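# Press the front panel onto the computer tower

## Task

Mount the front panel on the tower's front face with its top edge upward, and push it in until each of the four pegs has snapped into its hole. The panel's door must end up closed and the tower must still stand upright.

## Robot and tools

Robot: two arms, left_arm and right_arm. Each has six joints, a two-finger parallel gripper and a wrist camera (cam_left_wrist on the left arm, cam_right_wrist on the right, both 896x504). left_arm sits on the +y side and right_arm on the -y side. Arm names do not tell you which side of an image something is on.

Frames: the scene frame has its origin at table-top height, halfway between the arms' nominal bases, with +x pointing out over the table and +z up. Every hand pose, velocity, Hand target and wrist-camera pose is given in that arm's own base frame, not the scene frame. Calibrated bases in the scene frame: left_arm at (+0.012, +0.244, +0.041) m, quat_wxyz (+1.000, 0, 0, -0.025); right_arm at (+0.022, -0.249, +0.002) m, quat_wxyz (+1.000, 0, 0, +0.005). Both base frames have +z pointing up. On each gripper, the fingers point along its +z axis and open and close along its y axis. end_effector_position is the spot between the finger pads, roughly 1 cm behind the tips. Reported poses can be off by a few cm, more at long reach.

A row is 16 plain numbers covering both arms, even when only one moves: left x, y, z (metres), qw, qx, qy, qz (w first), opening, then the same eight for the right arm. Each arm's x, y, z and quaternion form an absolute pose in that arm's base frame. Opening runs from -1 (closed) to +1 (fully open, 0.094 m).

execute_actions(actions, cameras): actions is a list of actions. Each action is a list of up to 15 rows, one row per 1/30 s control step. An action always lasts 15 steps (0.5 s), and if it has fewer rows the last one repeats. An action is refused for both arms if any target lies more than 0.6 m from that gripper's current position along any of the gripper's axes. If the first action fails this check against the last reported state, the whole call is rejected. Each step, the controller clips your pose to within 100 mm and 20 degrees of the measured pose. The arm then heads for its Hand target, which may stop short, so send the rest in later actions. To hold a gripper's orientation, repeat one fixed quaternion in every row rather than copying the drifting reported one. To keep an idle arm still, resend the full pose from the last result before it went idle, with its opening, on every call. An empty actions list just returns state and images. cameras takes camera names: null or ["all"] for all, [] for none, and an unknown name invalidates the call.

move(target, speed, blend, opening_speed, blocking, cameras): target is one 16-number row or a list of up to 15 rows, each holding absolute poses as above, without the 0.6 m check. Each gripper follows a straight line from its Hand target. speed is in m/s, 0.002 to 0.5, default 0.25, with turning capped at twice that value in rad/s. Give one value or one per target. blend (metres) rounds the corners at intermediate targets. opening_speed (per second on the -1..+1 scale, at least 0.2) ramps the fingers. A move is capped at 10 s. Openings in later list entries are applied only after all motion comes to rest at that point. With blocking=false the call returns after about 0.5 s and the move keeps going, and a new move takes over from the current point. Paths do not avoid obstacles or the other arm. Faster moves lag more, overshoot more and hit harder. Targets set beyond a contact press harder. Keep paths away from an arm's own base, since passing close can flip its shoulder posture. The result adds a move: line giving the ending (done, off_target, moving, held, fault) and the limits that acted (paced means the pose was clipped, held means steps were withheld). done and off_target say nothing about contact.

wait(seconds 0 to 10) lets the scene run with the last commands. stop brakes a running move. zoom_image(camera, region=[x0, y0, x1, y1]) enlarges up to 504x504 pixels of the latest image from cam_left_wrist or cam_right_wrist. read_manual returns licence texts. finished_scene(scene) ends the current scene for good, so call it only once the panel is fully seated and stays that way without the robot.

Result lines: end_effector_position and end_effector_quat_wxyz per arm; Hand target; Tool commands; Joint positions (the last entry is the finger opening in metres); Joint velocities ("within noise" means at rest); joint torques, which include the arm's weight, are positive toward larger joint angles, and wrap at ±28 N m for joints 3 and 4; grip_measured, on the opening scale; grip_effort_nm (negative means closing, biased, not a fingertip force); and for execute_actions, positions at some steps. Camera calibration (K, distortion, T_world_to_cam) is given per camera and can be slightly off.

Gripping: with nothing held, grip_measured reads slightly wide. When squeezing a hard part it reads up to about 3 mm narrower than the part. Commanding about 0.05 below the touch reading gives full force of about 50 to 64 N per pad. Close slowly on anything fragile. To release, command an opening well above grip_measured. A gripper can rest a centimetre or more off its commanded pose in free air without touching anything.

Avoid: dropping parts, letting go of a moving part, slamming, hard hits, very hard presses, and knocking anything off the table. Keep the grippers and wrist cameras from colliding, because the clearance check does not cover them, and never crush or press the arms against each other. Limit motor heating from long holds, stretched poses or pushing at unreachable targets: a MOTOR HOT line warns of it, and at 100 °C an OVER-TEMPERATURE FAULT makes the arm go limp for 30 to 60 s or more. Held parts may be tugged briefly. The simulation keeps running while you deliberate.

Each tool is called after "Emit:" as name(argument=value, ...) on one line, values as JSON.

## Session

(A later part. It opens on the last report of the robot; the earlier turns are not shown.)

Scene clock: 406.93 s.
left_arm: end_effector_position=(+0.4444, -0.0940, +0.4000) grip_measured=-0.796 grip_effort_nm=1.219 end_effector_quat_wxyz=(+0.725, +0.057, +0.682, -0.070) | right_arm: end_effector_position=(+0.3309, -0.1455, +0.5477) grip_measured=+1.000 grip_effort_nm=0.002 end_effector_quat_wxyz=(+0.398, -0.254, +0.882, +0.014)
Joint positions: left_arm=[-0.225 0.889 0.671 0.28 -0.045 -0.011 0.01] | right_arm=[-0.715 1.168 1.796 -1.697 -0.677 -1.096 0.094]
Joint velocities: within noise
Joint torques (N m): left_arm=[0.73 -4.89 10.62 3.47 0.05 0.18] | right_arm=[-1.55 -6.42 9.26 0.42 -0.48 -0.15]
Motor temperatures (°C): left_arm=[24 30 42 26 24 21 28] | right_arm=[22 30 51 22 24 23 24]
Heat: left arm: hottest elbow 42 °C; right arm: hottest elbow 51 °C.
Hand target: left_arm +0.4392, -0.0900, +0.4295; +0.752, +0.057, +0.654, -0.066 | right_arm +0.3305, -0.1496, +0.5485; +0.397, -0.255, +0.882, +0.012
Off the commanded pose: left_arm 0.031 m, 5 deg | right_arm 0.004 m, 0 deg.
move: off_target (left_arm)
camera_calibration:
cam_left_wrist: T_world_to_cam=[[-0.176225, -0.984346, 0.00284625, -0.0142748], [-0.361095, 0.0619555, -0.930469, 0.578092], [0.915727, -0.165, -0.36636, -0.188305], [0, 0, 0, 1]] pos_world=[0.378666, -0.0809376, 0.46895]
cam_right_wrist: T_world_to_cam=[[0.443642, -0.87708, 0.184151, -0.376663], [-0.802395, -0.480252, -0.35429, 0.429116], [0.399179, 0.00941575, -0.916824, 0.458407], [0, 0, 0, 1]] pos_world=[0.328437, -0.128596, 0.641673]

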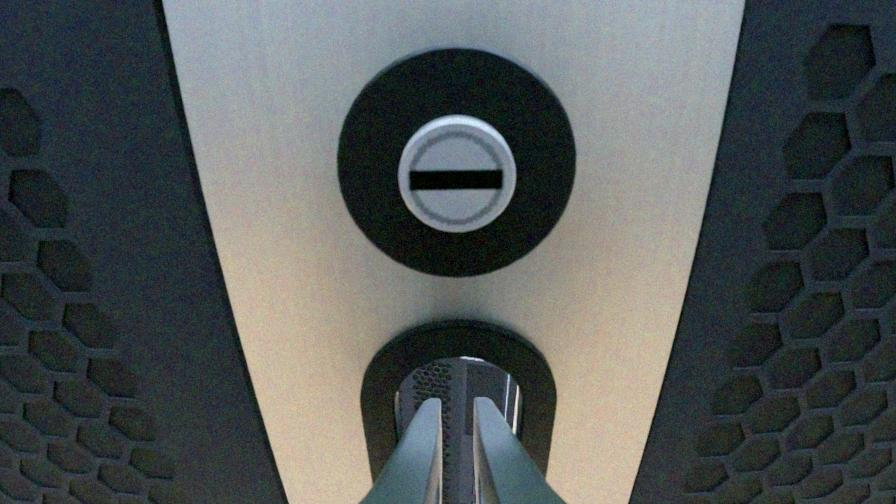

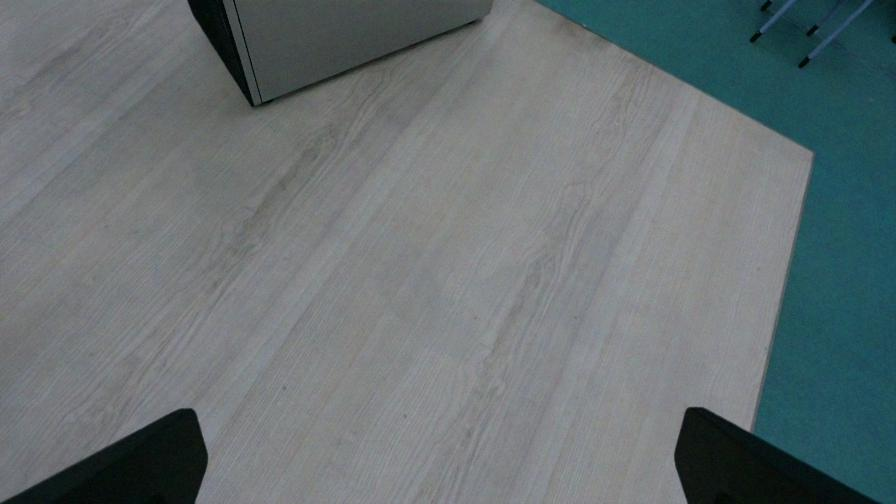

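Emit:
execute_actions(actions=[])

Scene clock: 432.50 s.
left_arm: end_effector_position=(+0.4444, -0.0940, +0.4001) grip_measured=-0.796 grip_effort_nm=1.228 end_effector_quat_wxyz=(+0.725, +0.056, +0.682, -0.070) | right_arm: end_effector_position=(+0.3309, -0.1455, +0.5477) grip_measured=+1.000 grip_effort_nm=0.002 end_effector_quat_wxyz=(+0.398, -0.254, +0.882, +0.014)
Joint positions: left_arm=[-0.225 0.889 0.671 0.28 -0.045 -0.011 0.01] | right_arm=[-0.715 1.168 1.796 -1.697 -0.677 -1.096 0.094]
Joint velocities: within noise
Joint torques (N m): left_arm=[0.79 -4.78 10.66 3.52 0.1 0.18] | right_arm=[-2.2 -6.18 9.13 0.4 -0.45 -0.21]
Motor temperatures (°C): left_arm=[24 29 42 26 24 21 28] | right_arm=[22 30 50 22 24 23 24]
Heat: left arm: hottest elbow 42 °C; right arm: hottest elbow 50 °C.
Hand target: left_arm +0.4392, -0.0899, +0.4295; +0.752, +0.057, +0.654, -0.065 | right_arm +0.3305, -0.1496, +0.5485; +0.397, -0.255, +0.882, +0.012
Tool commands: left_gripper/opening=-0.7 right_gripper/opening=+1.0
Off the commanded pose: left_arm 0.031 m, 4 deg | right_arm 0.004 m, 0 deg.
camera_calibration:
cam_left_wrist: T_world_to_cam=[[-0.176226, -0.984346, 0.00286435, -0.0142815], [-0.360749, 0.0618765, -0.930608, 0.578072], [0.915863, -0.165031, -0.366006, -0.18847], [0, 0, 0, 1]] pos_world=[0.378635, -0.0809304, 0.469018]
cam_right_wrist: T_world_to_cam=[[0.443642, -0.87708, 0.184151, -0.376663], [-0.802395, -0.480252, -0.35429, 0.429116], [0.399179, 0.00941575, -0.916824, 0.458407], [0, 0, 0, 1]] pos_world=[0.328437, -0.128596, 0.641673]

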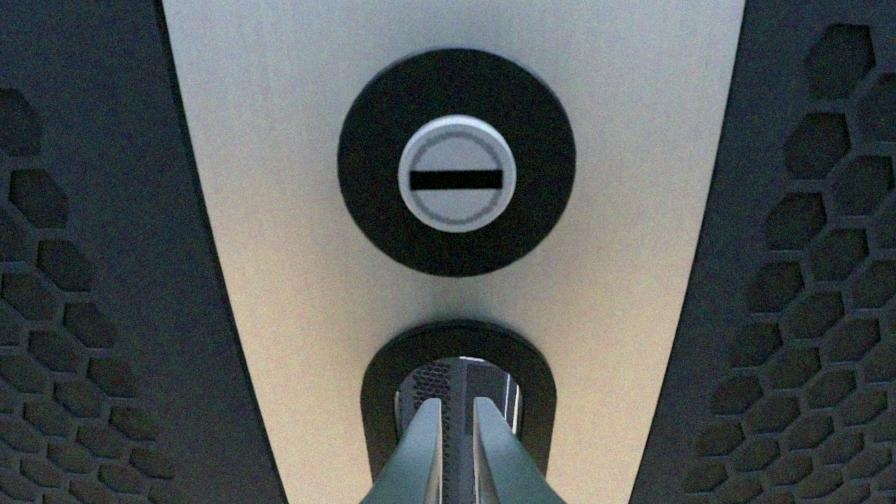

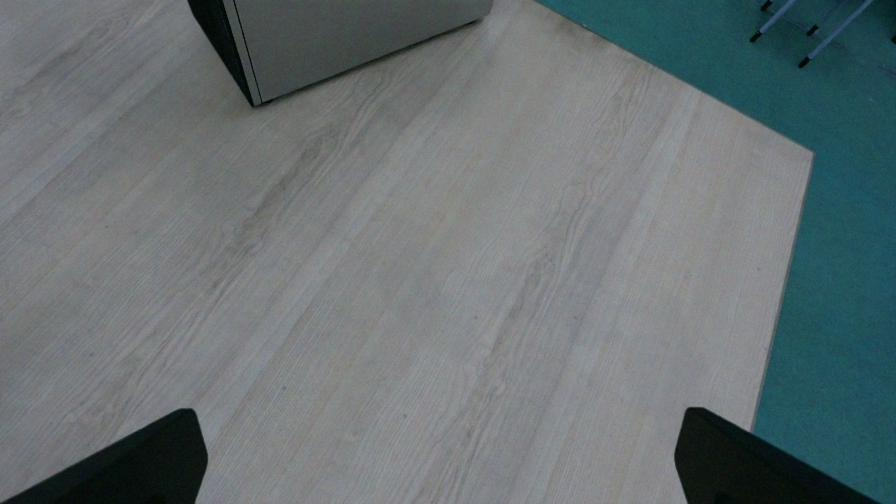

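Emit:
move(target=[0.42, -0.06, 0.43, 0.4046, -0.3536, 0.5549, -0.6351, -0.70, 0.3305, -0.1496, 0.5485, 0.397, -0.255, 0.882, 0.012, 1.0], speed=0.14)

Scene clock: 456.57 s.
left_arm: end_effector_position=(+0.4243, -0.0629, +0.4039) grip_measured=-0.795 grip_effort_nm=1.228 end_effector_quat_wxyz=(+0.386, -0.371, +0.572, -0.622) | right_arm: end_effector_position=(+0.3309, -0.1455, +0.5477) grip_measured=+1.000 grip_effort_nm=0.012 end_effector_quat_wxyz=(+0.398, -0.254, +0.882, +0.014)
Joint positions: left_arm=[0.039 0.842 0.652 0.271 0.478 -1.627 0.01] | right_arm=[-0.715 1.168 1.796 -1.697 -0.677 -1.096 0.094]
Joint velocities: within noise
Joint torques (N m): left_arm=[0.56 -3.9 10.65 3.4 -0.04 0] | right_arm=[-1.67 -6.01 9.11 0.29 -0.48 -0.21]
Motor temperatures (°C): left_arm=[24 28 43 26 24 21 28] | right_arm=[22 30 49 22 24 23 24]
Heat: left arm: hottest elbow 43 °C; right arm: hottest elbow 49 °C.
Hand target: left_arm +0.4193, -0.0603, +0.4298; +0.405, -0.353, +0.555, -0.635 | right_arm +0.3305, -0.1496, +0.5485; +0.397, -0.255, +0.882, +0.012
Off the commanded pose: left_arm 0.027 m, 4 deg | right_arm 0.004 m, 0 deg.
move: off_target (left_arm)
camera_calibration:
cam_left_wrist: T_world_to_cam=[[-0.0586429, 0.0370044, 0.997593, -0.374666], [-0.768513, -0.639474, -0.0214561, 0.334162], [0.637141, -0.767922, 0.065939, -0.257613], [0, 0, 0, 1]] pos_world=[0.398972, 0.029726, 0.397921]
cam_right_wrist: T_world_to_cam=[[0.443642, -0.87708, 0.184151, -0.376663], [-0.802395, -0.480252, -0.35429, 0.429116], [0.399179, 0.00941575, -0.916824, 0.458407], [0, 0, 0, 1]] pos_world=[0.328437, -0.128596, 0.641673]

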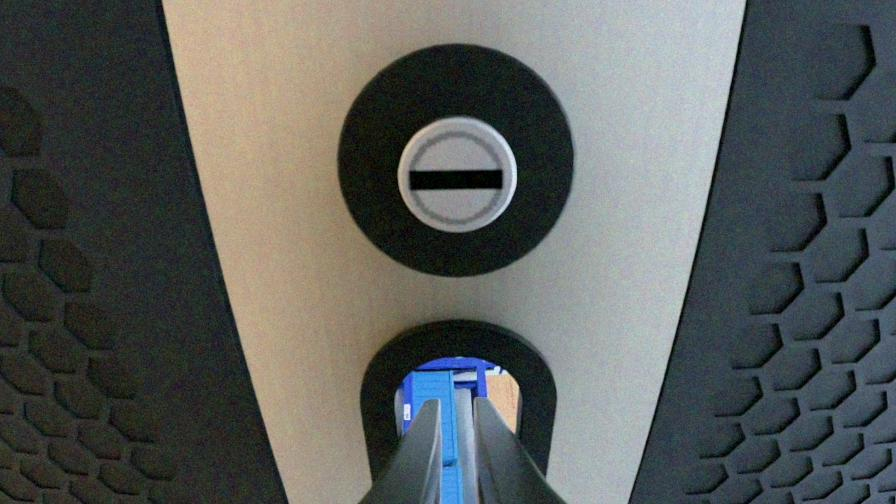

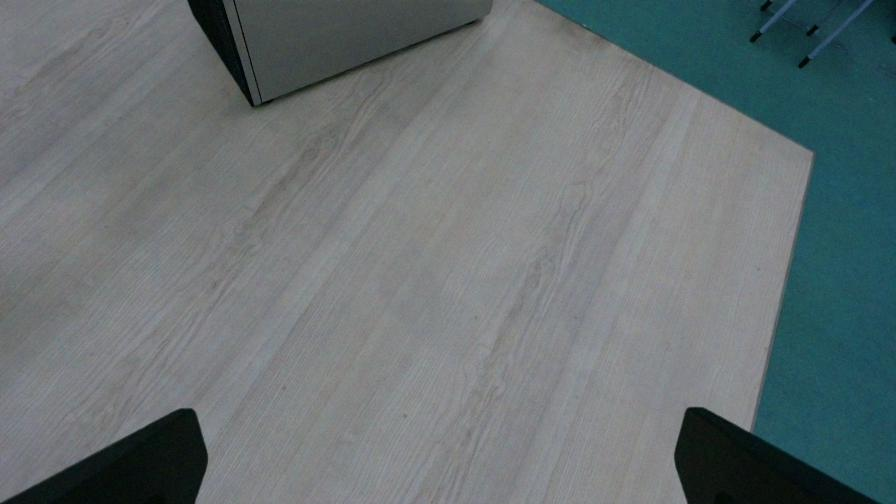

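Emit:
move(target=[0.565, -0.02, 0.275, 0.39563, -0.358705, 0.576282, -0.618632, -0.70, 0.3305, -0.1496, 0.5485, 0.397, -0.255, 0.882, 0.012, 1.0], speed=0.14)

Scene clock: 490.93 s.
left_arm: end_effector_position=(+0.5469, -0.0253, +0.2372) grip_measured=-0.795 grip_effort_nm=1.223 end_effector_quat_wxyz=(+0.361, -0.392, +0.589, -0.607) | right_arm: end_effector_position=(+0.3309, -0.1455, +0.5477) grip_measured=+1.000 grip_effort_nm=0.012 end_effector_quat_wxyz=(+0.398, -0.254, +0.882, +0.014)
Joint positions: left_arm=[0.126 1.483 0.677 0.803 0.572 -1.619 0.01] | right_arm=[-0.715 1.168 1.796 -1.697 -0.677 -1.096 0.094]
Joint velocities: within noise
Joint torques (N m): left_arm=[0.67 -9 11.48 3.43 0.08 0.18] | right_arm=[-2.32 -6.01 9.11 0.32 -0.47 -0.16]
Motor temperatures (°C): left_arm=[24 27 45 26 24 21 29] | right_arm=[22 30 49 22 24 23 24]
Heat: left arm: hottest elbow 45 °C; right arm: hottest elbow 49 °C.
Hand target: left_arm +0.5619, -0.0202, +0.2749; +0.396, -0.359, +0.576, -0.618 | right_arm +0.3305, -0.1496, +0.5485; +0.397, -0.255, +0.882, +0.012
Off the commanded pose: left_arm 0.042 m, 6 deg | right_arm 0.004 m, 0 deg.
move: off_target (left_arm)
camera_calibration:
cam_left_wrist: T_world_to_cam=[[0.021034, 0.0328014, 0.999241, -0.246581], [-0.772816, -0.633547, 0.0370648, 0.437461], [0.634282, -0.773009, 0.0120234, -0.281582], [0, 0, 0, 1]] pos_world=[0.521866, 0.0675753, 0.233564]
cam_right_wrist: T_world_to_cam=[[0.443855, -0.876916, 0.184422, -0.376858], [-0.802239, -0.480555, -0.354232, 0.428989], [0.399256, 0.00927706, -0.916792, 0.458343], [0, 0, 0, 1]] pos_world=[0.328425, -0.128572, 0.641668]

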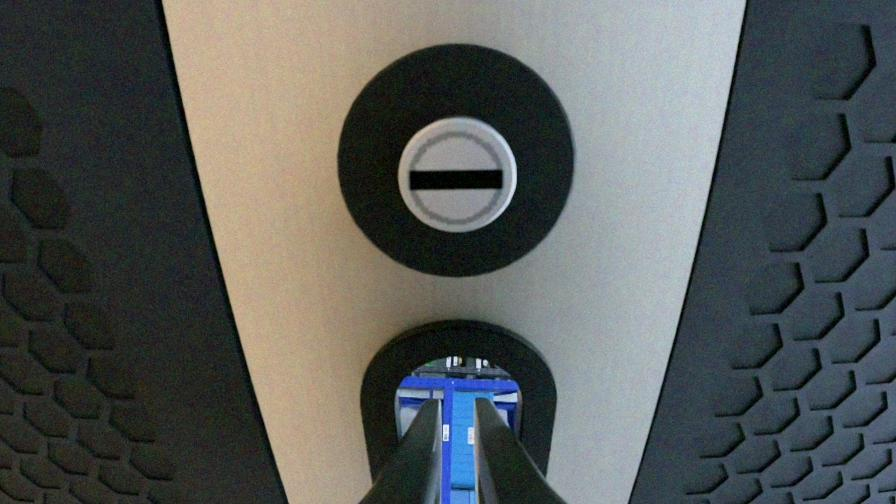

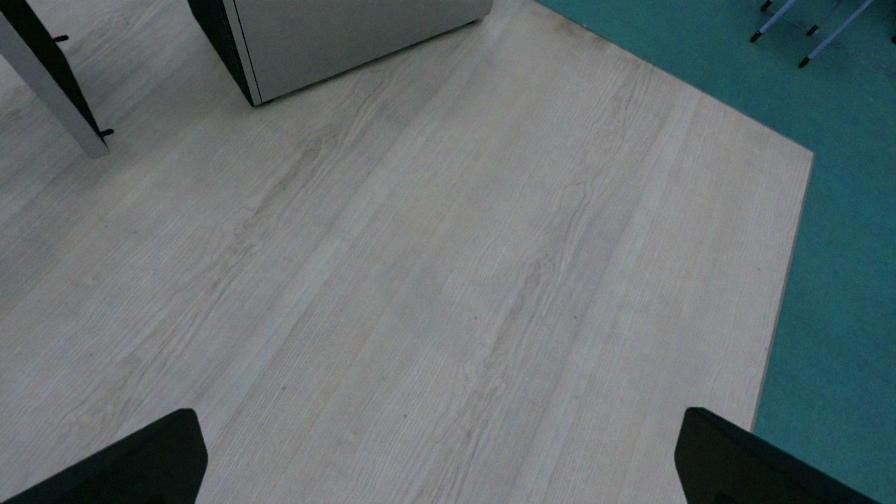

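Emit:
move(target=[0.565, -0.02, 0.275, 0.411159, -0.344007, 0.585174, -0.608422, -0.70, 0.566, 0.116, 0.645, 0.5101, -0.2646, 0.8009, 0.1686, 1.0], speed=0.2)

Scene clock: 531.30 s.
left_arm: end_effector_position=(+0.5469, -0.0253, +0.2374) grip_measured=-0.795 grip_effort_nm=1.233 end_effector_quat_wxyz=(+0.376, -0.377, +0.599, -0.598) | right_arm: end_effector_position=(+0.5683, +0.1116, +0.6220) grip_measured=+1.000 grip_effort_nm=0.012 end_effector_quat_wxyz=(+0.493, -0.264, +0.811, +0.169)
Joint positions: left_arm=[0.126 1.483 0.677 0.803 0.573 -1.569 0.01] | right_arm=[0.045 1.538 2.179 -1.196 -0.527 -0.287 0.094]
Joint velocities: within noise
Joint torques (N m): left_arm=[0.67 -9 11.48 3.38 0.07 0.21] | right_arm=[-0.97 -12.1 13.65 1.46 -0.03 0.06]
Motor temperatures (°C): left_arm=[24 27 43 26 24 22 29] | right_arm=[22 30 48 22 24 23 24]
Heat: left arm: hottest elbow 43 °C; right arm: hottest elbow 48 °C.
Hand target: left_arm +0.5619, -0.0202, +0.2751; +0.411, -0.344, +0.585, -0.608 | right_arm +0.5649, +0.1159, +0.6444; +0.511, -0.265, +0.800, +0.169
Off the commanded pose: left_arm 0.042 m, 6 deg | right_arm 0.024 m, 2 deg.
move: off_target (left_arm, right_arm)
camera_calibration:
cam_left_wrist: T_world_to_cam=[[-0.000766519, -0.0119626, 0.999928, -0.236137], [-0.773449, -0.633806, -0.00817539, 0.448562], [0.633858, -0.7734, -0.0087666, -0.276511], [0, 0, 0, 1]] pos_world=[0.522028, 0.067623, 0.237364]
cam_right_wrist: T_world_to_cam=[[0.581442, -0.813502, -0.0118238, -0.233659], [-0.647243, -0.453707, -0.612557, 0.838904], [0.492952, 0.363819, -0.790338, 0.257859], [0, 0, 0, 1]] pos_world=[0.551722, 0.0967202, 0.71491]

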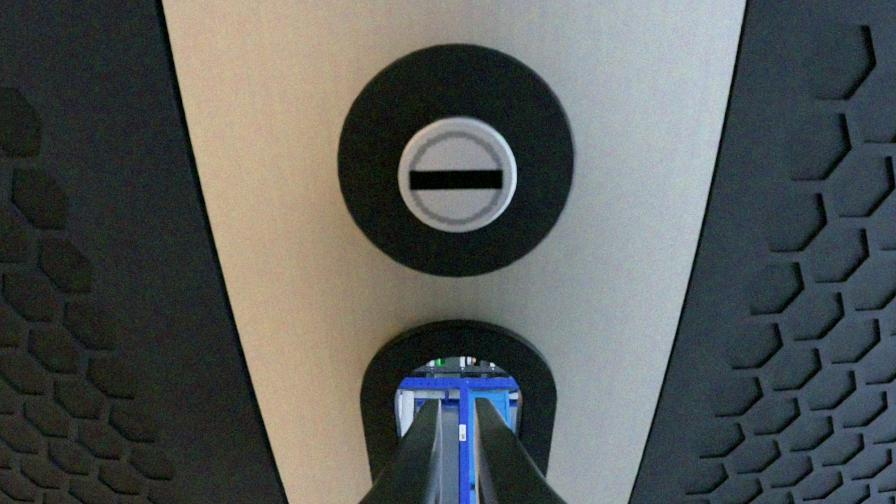

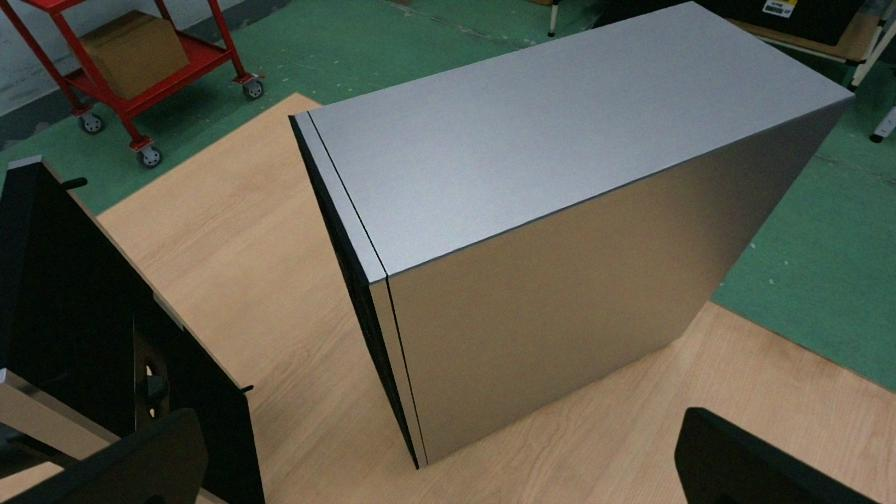

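Emit:
zoom_image(camera="cam_right_wrist", region=[0, 130, 280, 504])

Scaled by 1.348 from the camera's 896x504 image, which has a finer 1280x720 frame.

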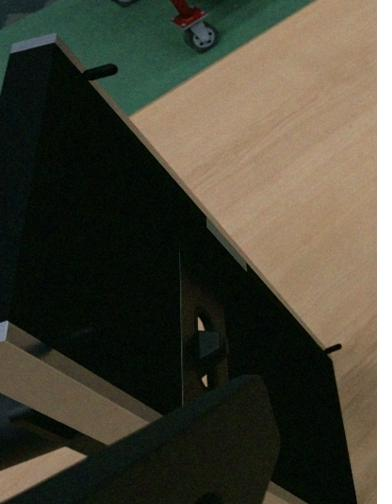

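Emit:
zoom_image(camera="cam_right_wrist", region=[270, 90, 430, 300])

Emit:
zoom_image(camera="cam_right_wrist", region=[370, 400, 470, 500])

Emit:
zoom_image(camera="cam_right_wrist", region=[0, 140, 120, 260])

Emit:
zoom_image(camera="cam_right_wrist", region=[0, 340, 280, 504])

Scaled by 2.400 from the camera's 896x504 image, which has a finer 1280x720 frame.

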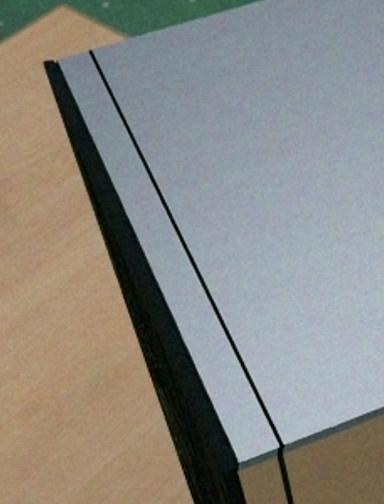

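Scaled by 5.040 from the camera's 896x504 image, which has a finer 1280x720 frame.

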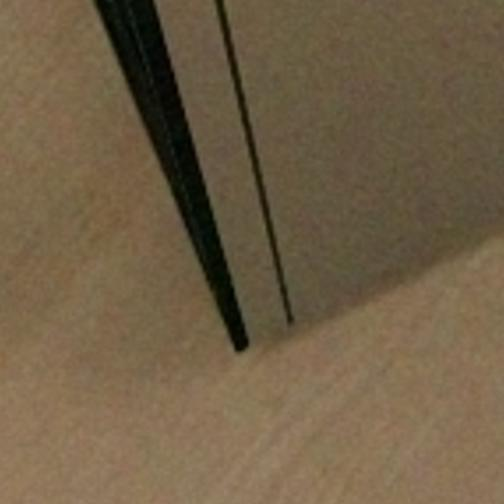

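Scaled by 4.200 from the camera's 896x504 image, which has a finer 1280x720 frame.

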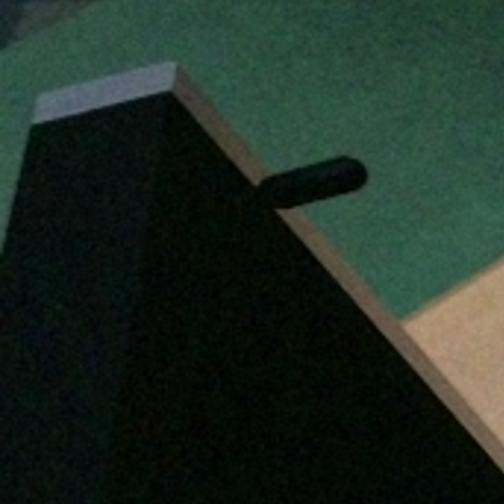

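Scaled by 1.800 from the camera's 896x504 image, which has a finer 1280x720 frame.

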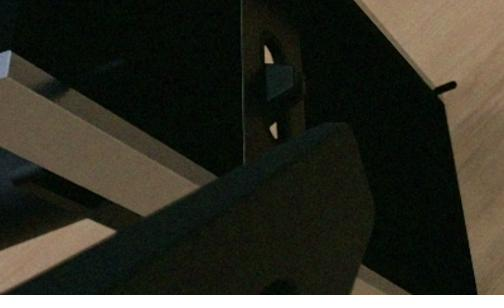

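Emit:
move(target=[0.655, -0.0635, 0.283, 0.414872, -0.338355, 0.582522, -0.611612, -0.70, 0.566, 0.116, 0.645, 0.5101, -0.2646, 0.8009, 0.1686, 1.0], speed=0.1)

Scene clock: 603.63 s.
left_arm: end_effector_position=(+0.6368, -0.0604, +0.2486) grip_measured=-0.795 grip_effort_nm=1.228 end_effector_quat_wxyz=(+0.391, -0.365, +0.593, -0.601) | right_arm: end_effector_position=(+0.5682, +0.1116, +0.6224) grip_measured=+1.000 grip_effort_nm=0.012 end_effector_quat_wxyz=(+0.494, -0.264, +0.811, +0.169)
Joint positions: left_arm=[0.028 1.67 0.924 0.779 0.471 -1.56 0.01] | right_arm=[0.045 1.538 2.179 -1.196 -0.527 -0.286 0.094]
Joint velocities: within noise
Joint torques (N m): left_arm=[-0.56 -12.51 12.12 2.39 -0.13 0.19] | right_arm=[-1.03 -12.4 13.48 1.31 -0.08 0.08]
Motor temperatures (°C): left_arm=[24 27 44 26 24 22 29] | right_arm=[22 32 52 22 24 23 24]
Heat: left arm: hottest elbow 44 °C; right arm: hottest elbow 52 °C.
Hand target: left_arm +0.6520, -0.0634, +0.2832; +0.415, -0.339, +0.582, -0.612 | right_arm +0.5649, +0.1159, +0.6444; +0.511, -0.265, +0.800, +0.169
Off the commanded pose: left_arm 0.039 m, 4 deg | right_arm 0.023 m, 2 deg.
move: off_target (left_arm, right_arm)
camera_calibration:
cam_left_wrist: T_world_to_cam=[[-0.0400548, -0.0215142, 0.998966, -0.223027], [-0.76942, -0.637187, -0.0445736, 0.502172], [0.637487, -0.770409, 0.00896893, -0.36709], [0, 0, 0, 1]] pos_world=[0.611463, 0.0323692, 0.248472]
cam_right_wrist: T_world_to_cam=[[0.581307, -0.813599, -0.011748, -0.233568], [-0.64698, -0.453407, -0.613057, 0.839207], [0.493456, 0.363975, -0.789951, 0.257656], [0, 0, 0, 1]] pos_world=[0.551583, 0.0966909, 0.715274]

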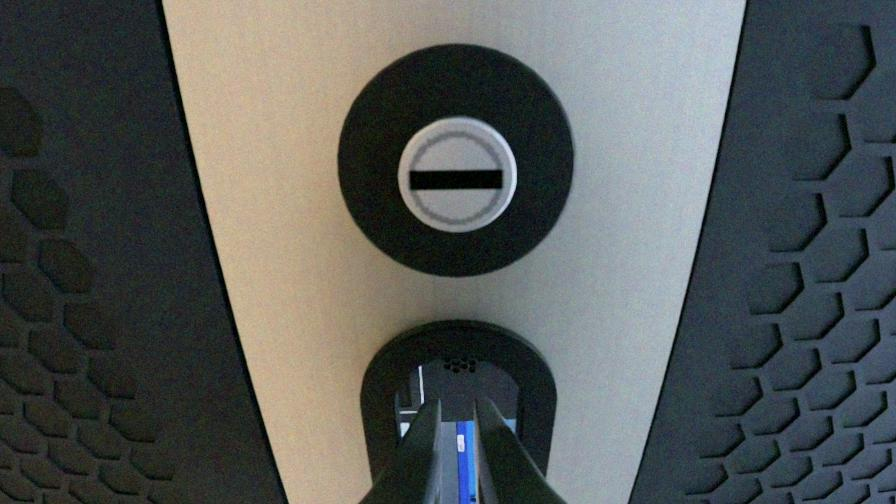

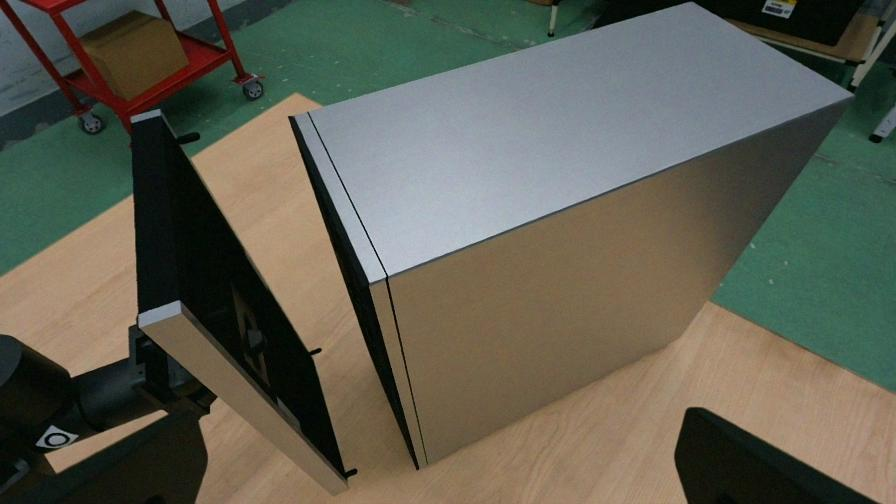

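Emit:
zoom_image(camera="cam_right_wrist", region=[110, 90, 250, 230])

Emit:
zoom_image(camera="cam_right_wrist", region=[120, 270, 260, 410])

Emit:
zoom_image(camera="cam_right_wrist", region=[290, 364, 430, 504])

Emit:
zoom_image(camera="cam_right_wrist", region=[270, 90, 410, 300])

Scaled by 3.600 from the camera's 896x504 image, which has a finer 1280x720 frame.

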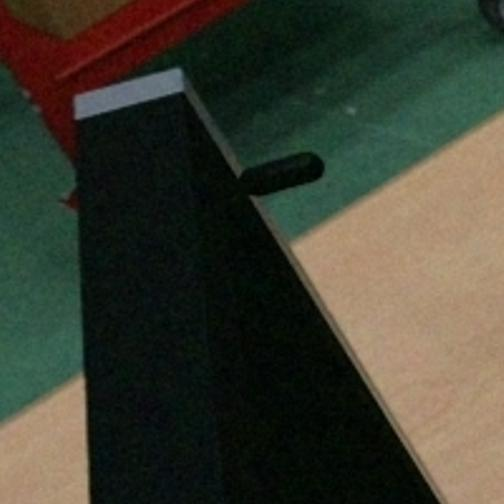

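Scaled by 3.600 from the camera's 896x504 image, which has a finer 1280x720 frame.

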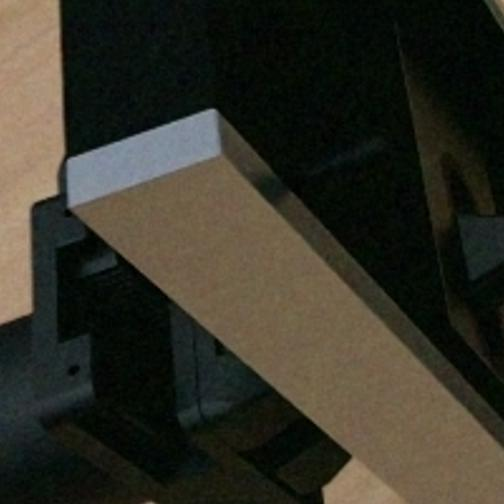

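Scaled by 3.600 from the camera's 896x504 image, which has a finer 1280x720 frame.

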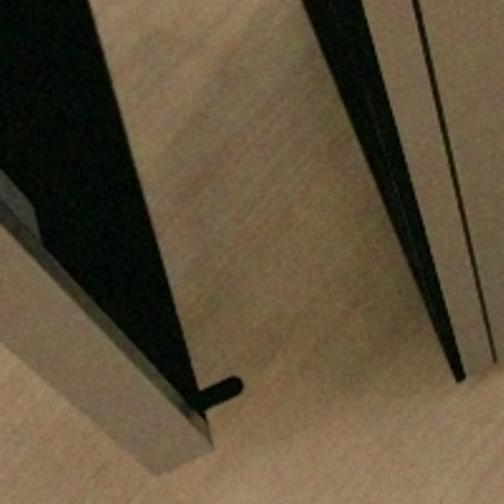

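Scaled by 2.400 from the camera's 896x504 image, which has a finer 1280x720 frame.

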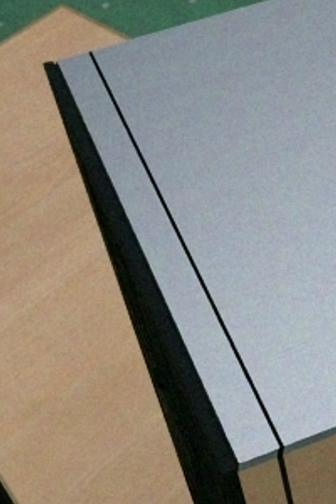

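Emit:
move(target=[0.699, -0.0845, 0.259, 0.417623, -0.355596, 0.579712, -0.602562, -0.70, 0.566, 0.116, 0.645, 0.5101, -0.2646, 0.8009, 0.1686, 1.0], speed=0.06)

Scene clock: 741.73 s.
left_arm: end_effector_position=(+0.6804, -0.0797, +0.2237) grip_measured=-0.795 grip_effort_nm=1.228 end_effector_quat_wxyz=(+0.395, -0.382, +0.592, -0.590) | right_arm: end_effector_position=(+0.5682, +0.1116, +0.6224) grip_measured=+1.000 grip_effort_nm=0.002 end_effector_quat_wxyz=(+0.494, -0.264, +0.811, +0.169)
Joint positions: left_arm=[-0.021 1.793 1.034 0.768 0.388 -1.558 0.01] | right_arm=[0.045 1.538 2.179 -1.196 -0.527 -0.286 0.094]
Joint velocities: within noise
Joint torques (N m): left_arm=[-0.32 -14.15 11.96 2.43 -0.11 0.2] | right_arm=[-0.73 -12.22 13.64 1.28 -0.07 0.09]
Motor temperatures (°C): left_arm=[24 28 50 26 24 22 30] | right_arm=[22 33 54 22 24 23 24]
Heat: left arm: hottest elbow 50 °C; right arm: hottest elbow 54 °C.
Hand target: left_arm +0.6957, -0.0842, +0.2593; +0.418, -0.356, +0.580, -0.603 | right_arm +0.5649, +0.1159, +0.6444; +0.511, -0.265, +0.800, +0.169
Off the commanded pose: left_arm 0.040 m, 4 deg | right_arm 0.023 m, 2 deg.
move: off_target (left_arm, right_arm)
camera_calibration:
cam_left_wrist: T_world_to_cam=[[-0.0160242, -0.0230981, 0.999605, -0.213427], [-0.748159, -0.662957, -0.0273125, 0.501991], [0.663326, -0.748301, -0.00665769, -0.421836], [0, 0, 0, 1]] pos_world=[0.651964, 0.012209, 0.224245]
cam_right_wrist: T_world_to_cam=[[0.581307, -0.813599, -0.011748, -0.233568], [-0.64698, -0.453407, -0.613057, 0.839207], [0.493456, 0.363975, -0.789951, 0.257656], [0, 0, 0, 1]] pos_world=[0.551583, 0.0966909, 0.715274]

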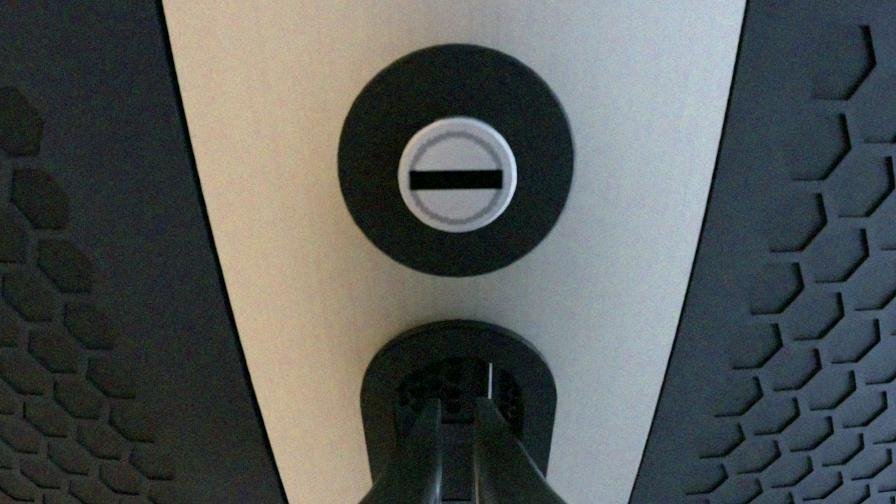

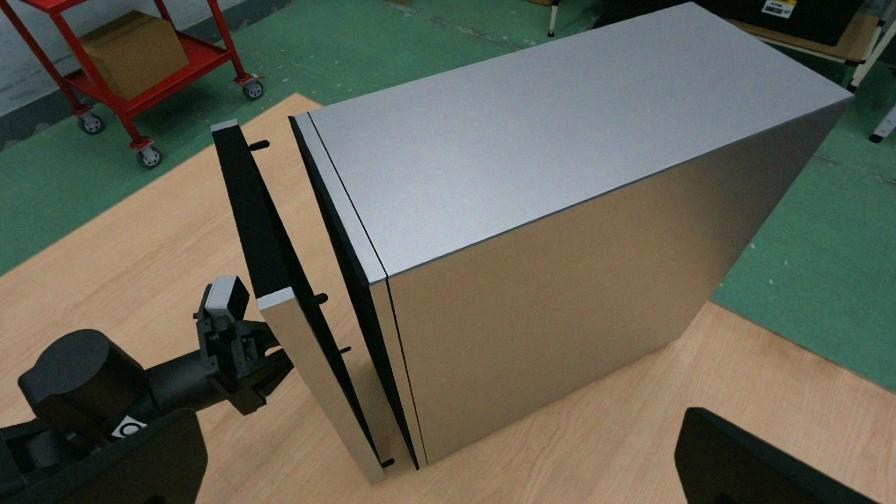

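Emit:
zoom_image(camera="cam_right_wrist", region=[200, 95, 320, 215])

Emit:
zoom_image(camera="cam_right_wrist", region=[250, 260, 400, 410])

Emit:
zoom_image(camera="cam_right_wrist", region=[340, 400, 440, 500])

Scaled by 4.200 from the camera's 896x504 image, which has a finer 1280x720 frame.

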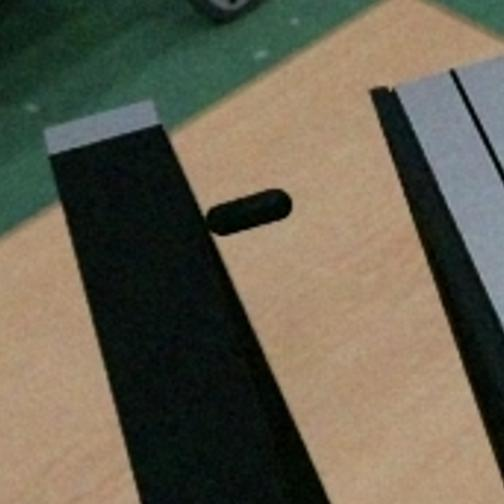

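Scaled by 3.360 from the camera's 896x504 image, which has a finer 1280x720 frame.

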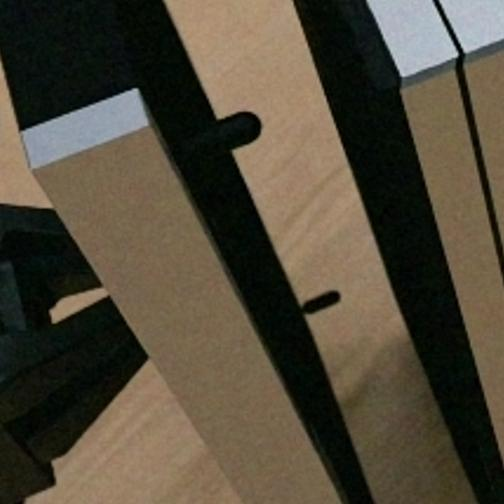

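Scaled by 5.040 from the camera's 896x504 image, which has a finer 1280x720 frame.

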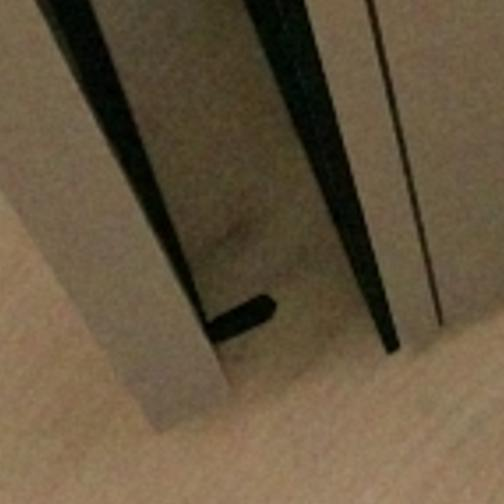

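Emit:
move(target=[0.7104, -0.0959, 0.2495, 0.415801, -0.358879, 0.578813, -0.602739, -0.70, 0.566, 0.116, 0.645, 0.5101, -0.2646, 0.8009, 0.1686, 1.0], speed=0.04, cameras=["cam_right_wrist"])

Scene clock: 841.50 s.
left_arm: end_effector_position=(+0.6920, -0.0913, +0.2136) grip_measured=-0.795 grip_effort_nm=1.223 end_effector_quat_wxyz=(+0.393, -0.384, +0.593, -0.588) | right_arm: end_effector_position=(+0.5682, +0.1116, +0.6224) grip_measured=+1.000 grip_effort_nm=0.007 end_effector_quat_wxyz=(+0.494, -0.264, +0.811, +0.169)
Joint positions: left_arm=[-0.043 1.833 1.066 0.768 0.364 -1.557 0.01] | right_arm=[0.045 1.538 2.179 -1.196 -0.527 -0.286 0.094]
Joint velocities: within noise
Joint torques (N m): left_arm=[-0.38 -14.92 11.84 2.61 -0.1 0.15] | right_arm=[-0.62 -11.75 13.63 1.33 -0.02 0.11]
Motor temperatures (°C): left_arm=[24 28 47 26 24 22 30] | right_arm=[22 33 55 22 24 23 24]
Heat: left arm: hottest elbow 47 °C; right arm: hottest elbow 55 °C.
Hand target: left_arm +0.7070, -0.0955, +0.2496; +0.416, -0.359, +0.579, -0.603 | right_arm +0.5649, +0.1159, +0.6444; +0.511, -0.265, +0.800, +0.169
Off the commanded pose: left_arm 0.041 m, 5 deg | right_arm 0.023 m, 2 deg.
move: off_target (left_arm, right_arm)
camera_calibration:
cam_right_wrist: T_world_to_cam=[[0.581307, -0.813599, -0.011748, -0.233568], [-0.64698, -0.453407, -0.613057, 0.839207], [0.493456, 0.363975, -0.789951, 0.257656], [0, 0, 0, 1]] pos_world=[0.551583, 0.0966909, 0.715274]
Images, in order (width x height): cam_right_wrist 896x504.

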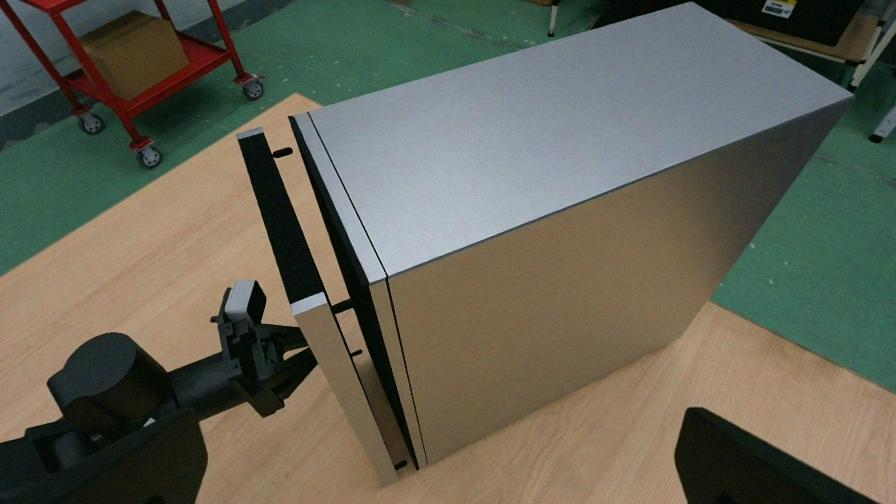

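Emit:
zoom_image(camera="cam_right_wrist", region=[225, 100, 325, 200])

Emit:
zoom_image(camera="cam_right_wrist", region=[280, 260, 400, 380])

Emit:
zoom_image(camera="cam_right_wrist", region=[350, 400, 450, 500])

Scaled by 5.040 from the camera's 896x504 image, which has a finer 1280x720 frame.

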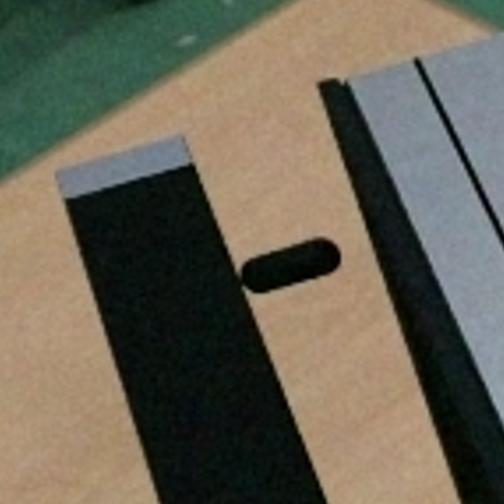

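Scaled by 4.200 from the camera's 896x504 image, which has a finer 1280x720 frame.

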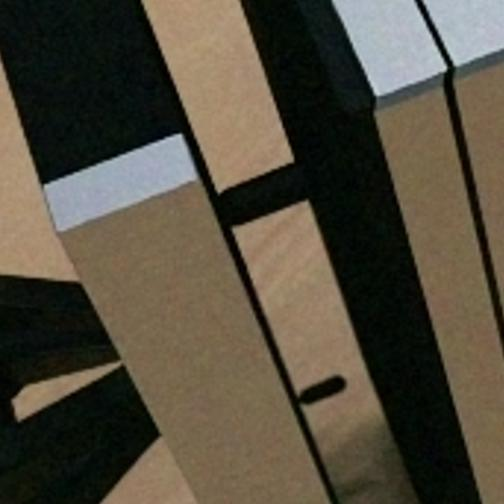

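Scaled by 5.040 from the camera's 896x504 image, which has a finer 1280x720 frame.

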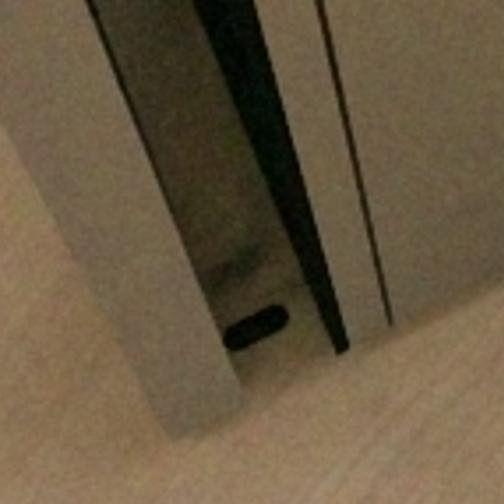

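Emit:
move(target=[0.7182, -0.0979, 0.25, 0.416381, -0.359799, 0.576358, -0.604142, -0.70, 0.566, 0.116, 0.645, 0.5101, -0.2646, 0.8009, 0.1686, 1.0], speed=0.04, cameras=["cam_right_wrist"])

Emit:
zoom_image(camera="cam_right_wrist", region=[225, 90, 325, 190])

Emit:
zoom_image(camera="cam_right_wrist", region=[290, 260, 410, 380])

Emit:
zoom_image(camera="cam_right_wrist", region=[350, 400, 450, 500])

Scene clock: 905.20 s.
left_arm: end_effector_position=(+0.6992, -0.0920, +0.2161) grip_measured=-0.795 grip_effort_nm=1.223 end_effector_quat_wxyz=(+0.397, -0.383, +0.591, -0.589) | right_arm: end_effector_position=(+0.5682, +0.1116, +0.6224) grip_measured=+1.000 grip_effort_nm=0.012 end_effector_quat_wxyz=(+0.494, -0.264, +0.811, +0.169)
Joint positions: left_arm=[-0.045 1.846 1.088 0.768 0.359 -1.557 0.01] | right_arm=[0.045 1.538 2.179 -1.196 -0.527 -0.286 0.094]
Joint velocities: within noise
Joint torques (N m): left_arm=[-0.56 -14.27 12 2.55 -0.13 0.12] | right_arm=[-0.5 -12.34 13.64 1.32 -0.08 0.06]
Motor temperatures (°C): left_arm=[24 30 49 26 24 22 30] | right_arm=[22 33 55 22 24 23 24]
Heat: left arm: hottest elbow 49 °C; right arm: hottest elbow 55 °C.
Hand target: left_arm +0.7149, -0.0975, +0.2504; +0.416, -0.360, +0.576, -0.604 | right_arm +0.5649, +0.1159, +0.6444; +0.511, -0.265, +0.800, +0.169
Off the commanded pose: left_arm 0.039 m, 4 deg | right_arm 0.023 m, 2 deg.
move: off_target (left_arm, right_arm)
camera_calibration:
cam_right_wrist: T_world_to_cam=[[0.581307, -0.813599, -0.011748, -0.233568], [-0.64698, -0.453407, -0.613057, 0.839207], [0.493456, 0.363975, -0.789951, 0.257656], [0, 0, 0, 1]] pos_world=[0.551583, 0.0966909, 0.715274]
Images, in order (width x height): cam_right_wrist 896x504.

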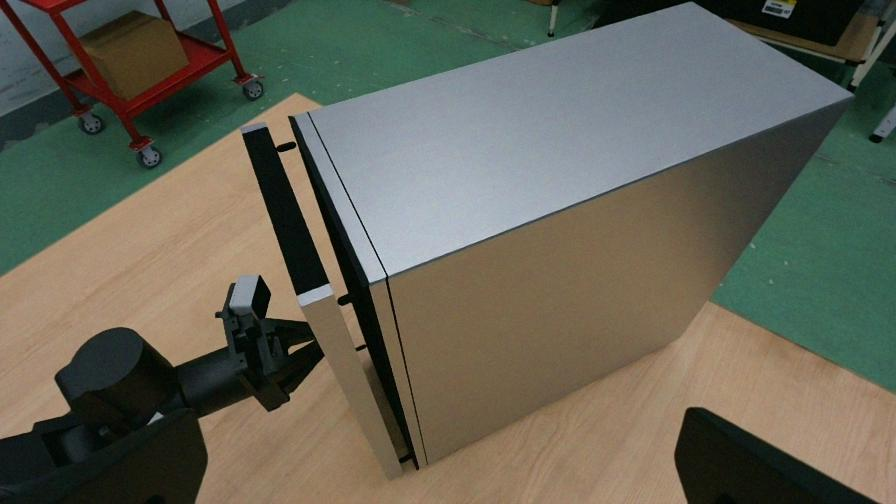

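Scaled by 5.040 from the camera's 896x504 image, which has a finer 1280x720 frame.

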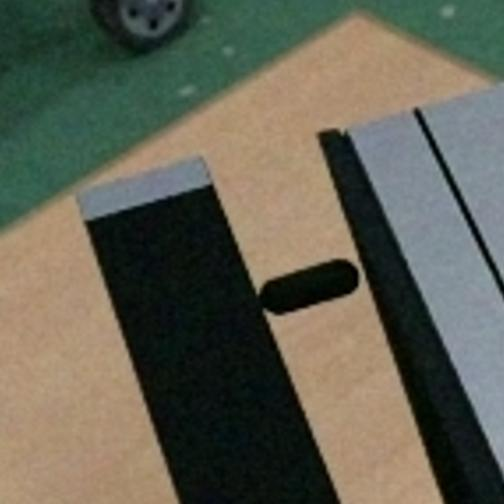

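Scaled by 4.200 from the camera's 896x504 image, which has a finer 1280x720 frame.

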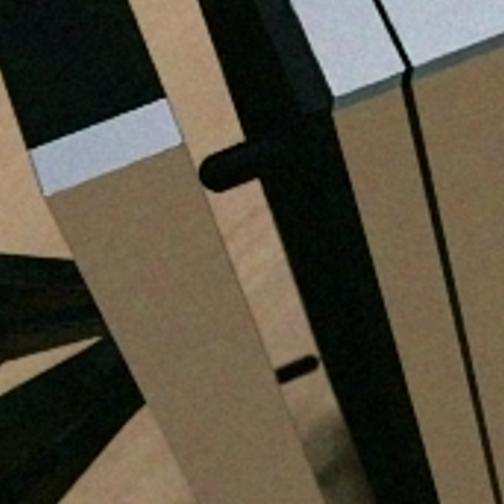

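Scaled by 5.040 from the camera's 896x504 image, which has a finer 1280x720 frame.

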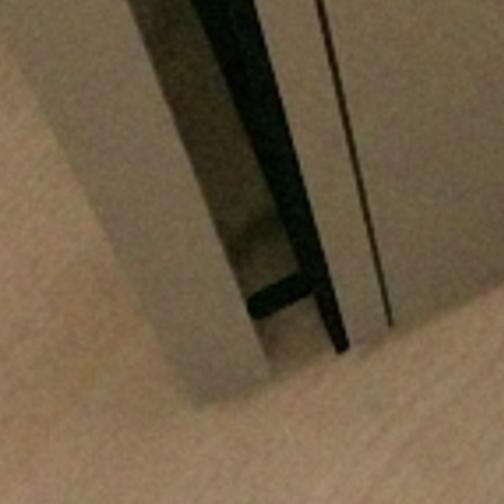

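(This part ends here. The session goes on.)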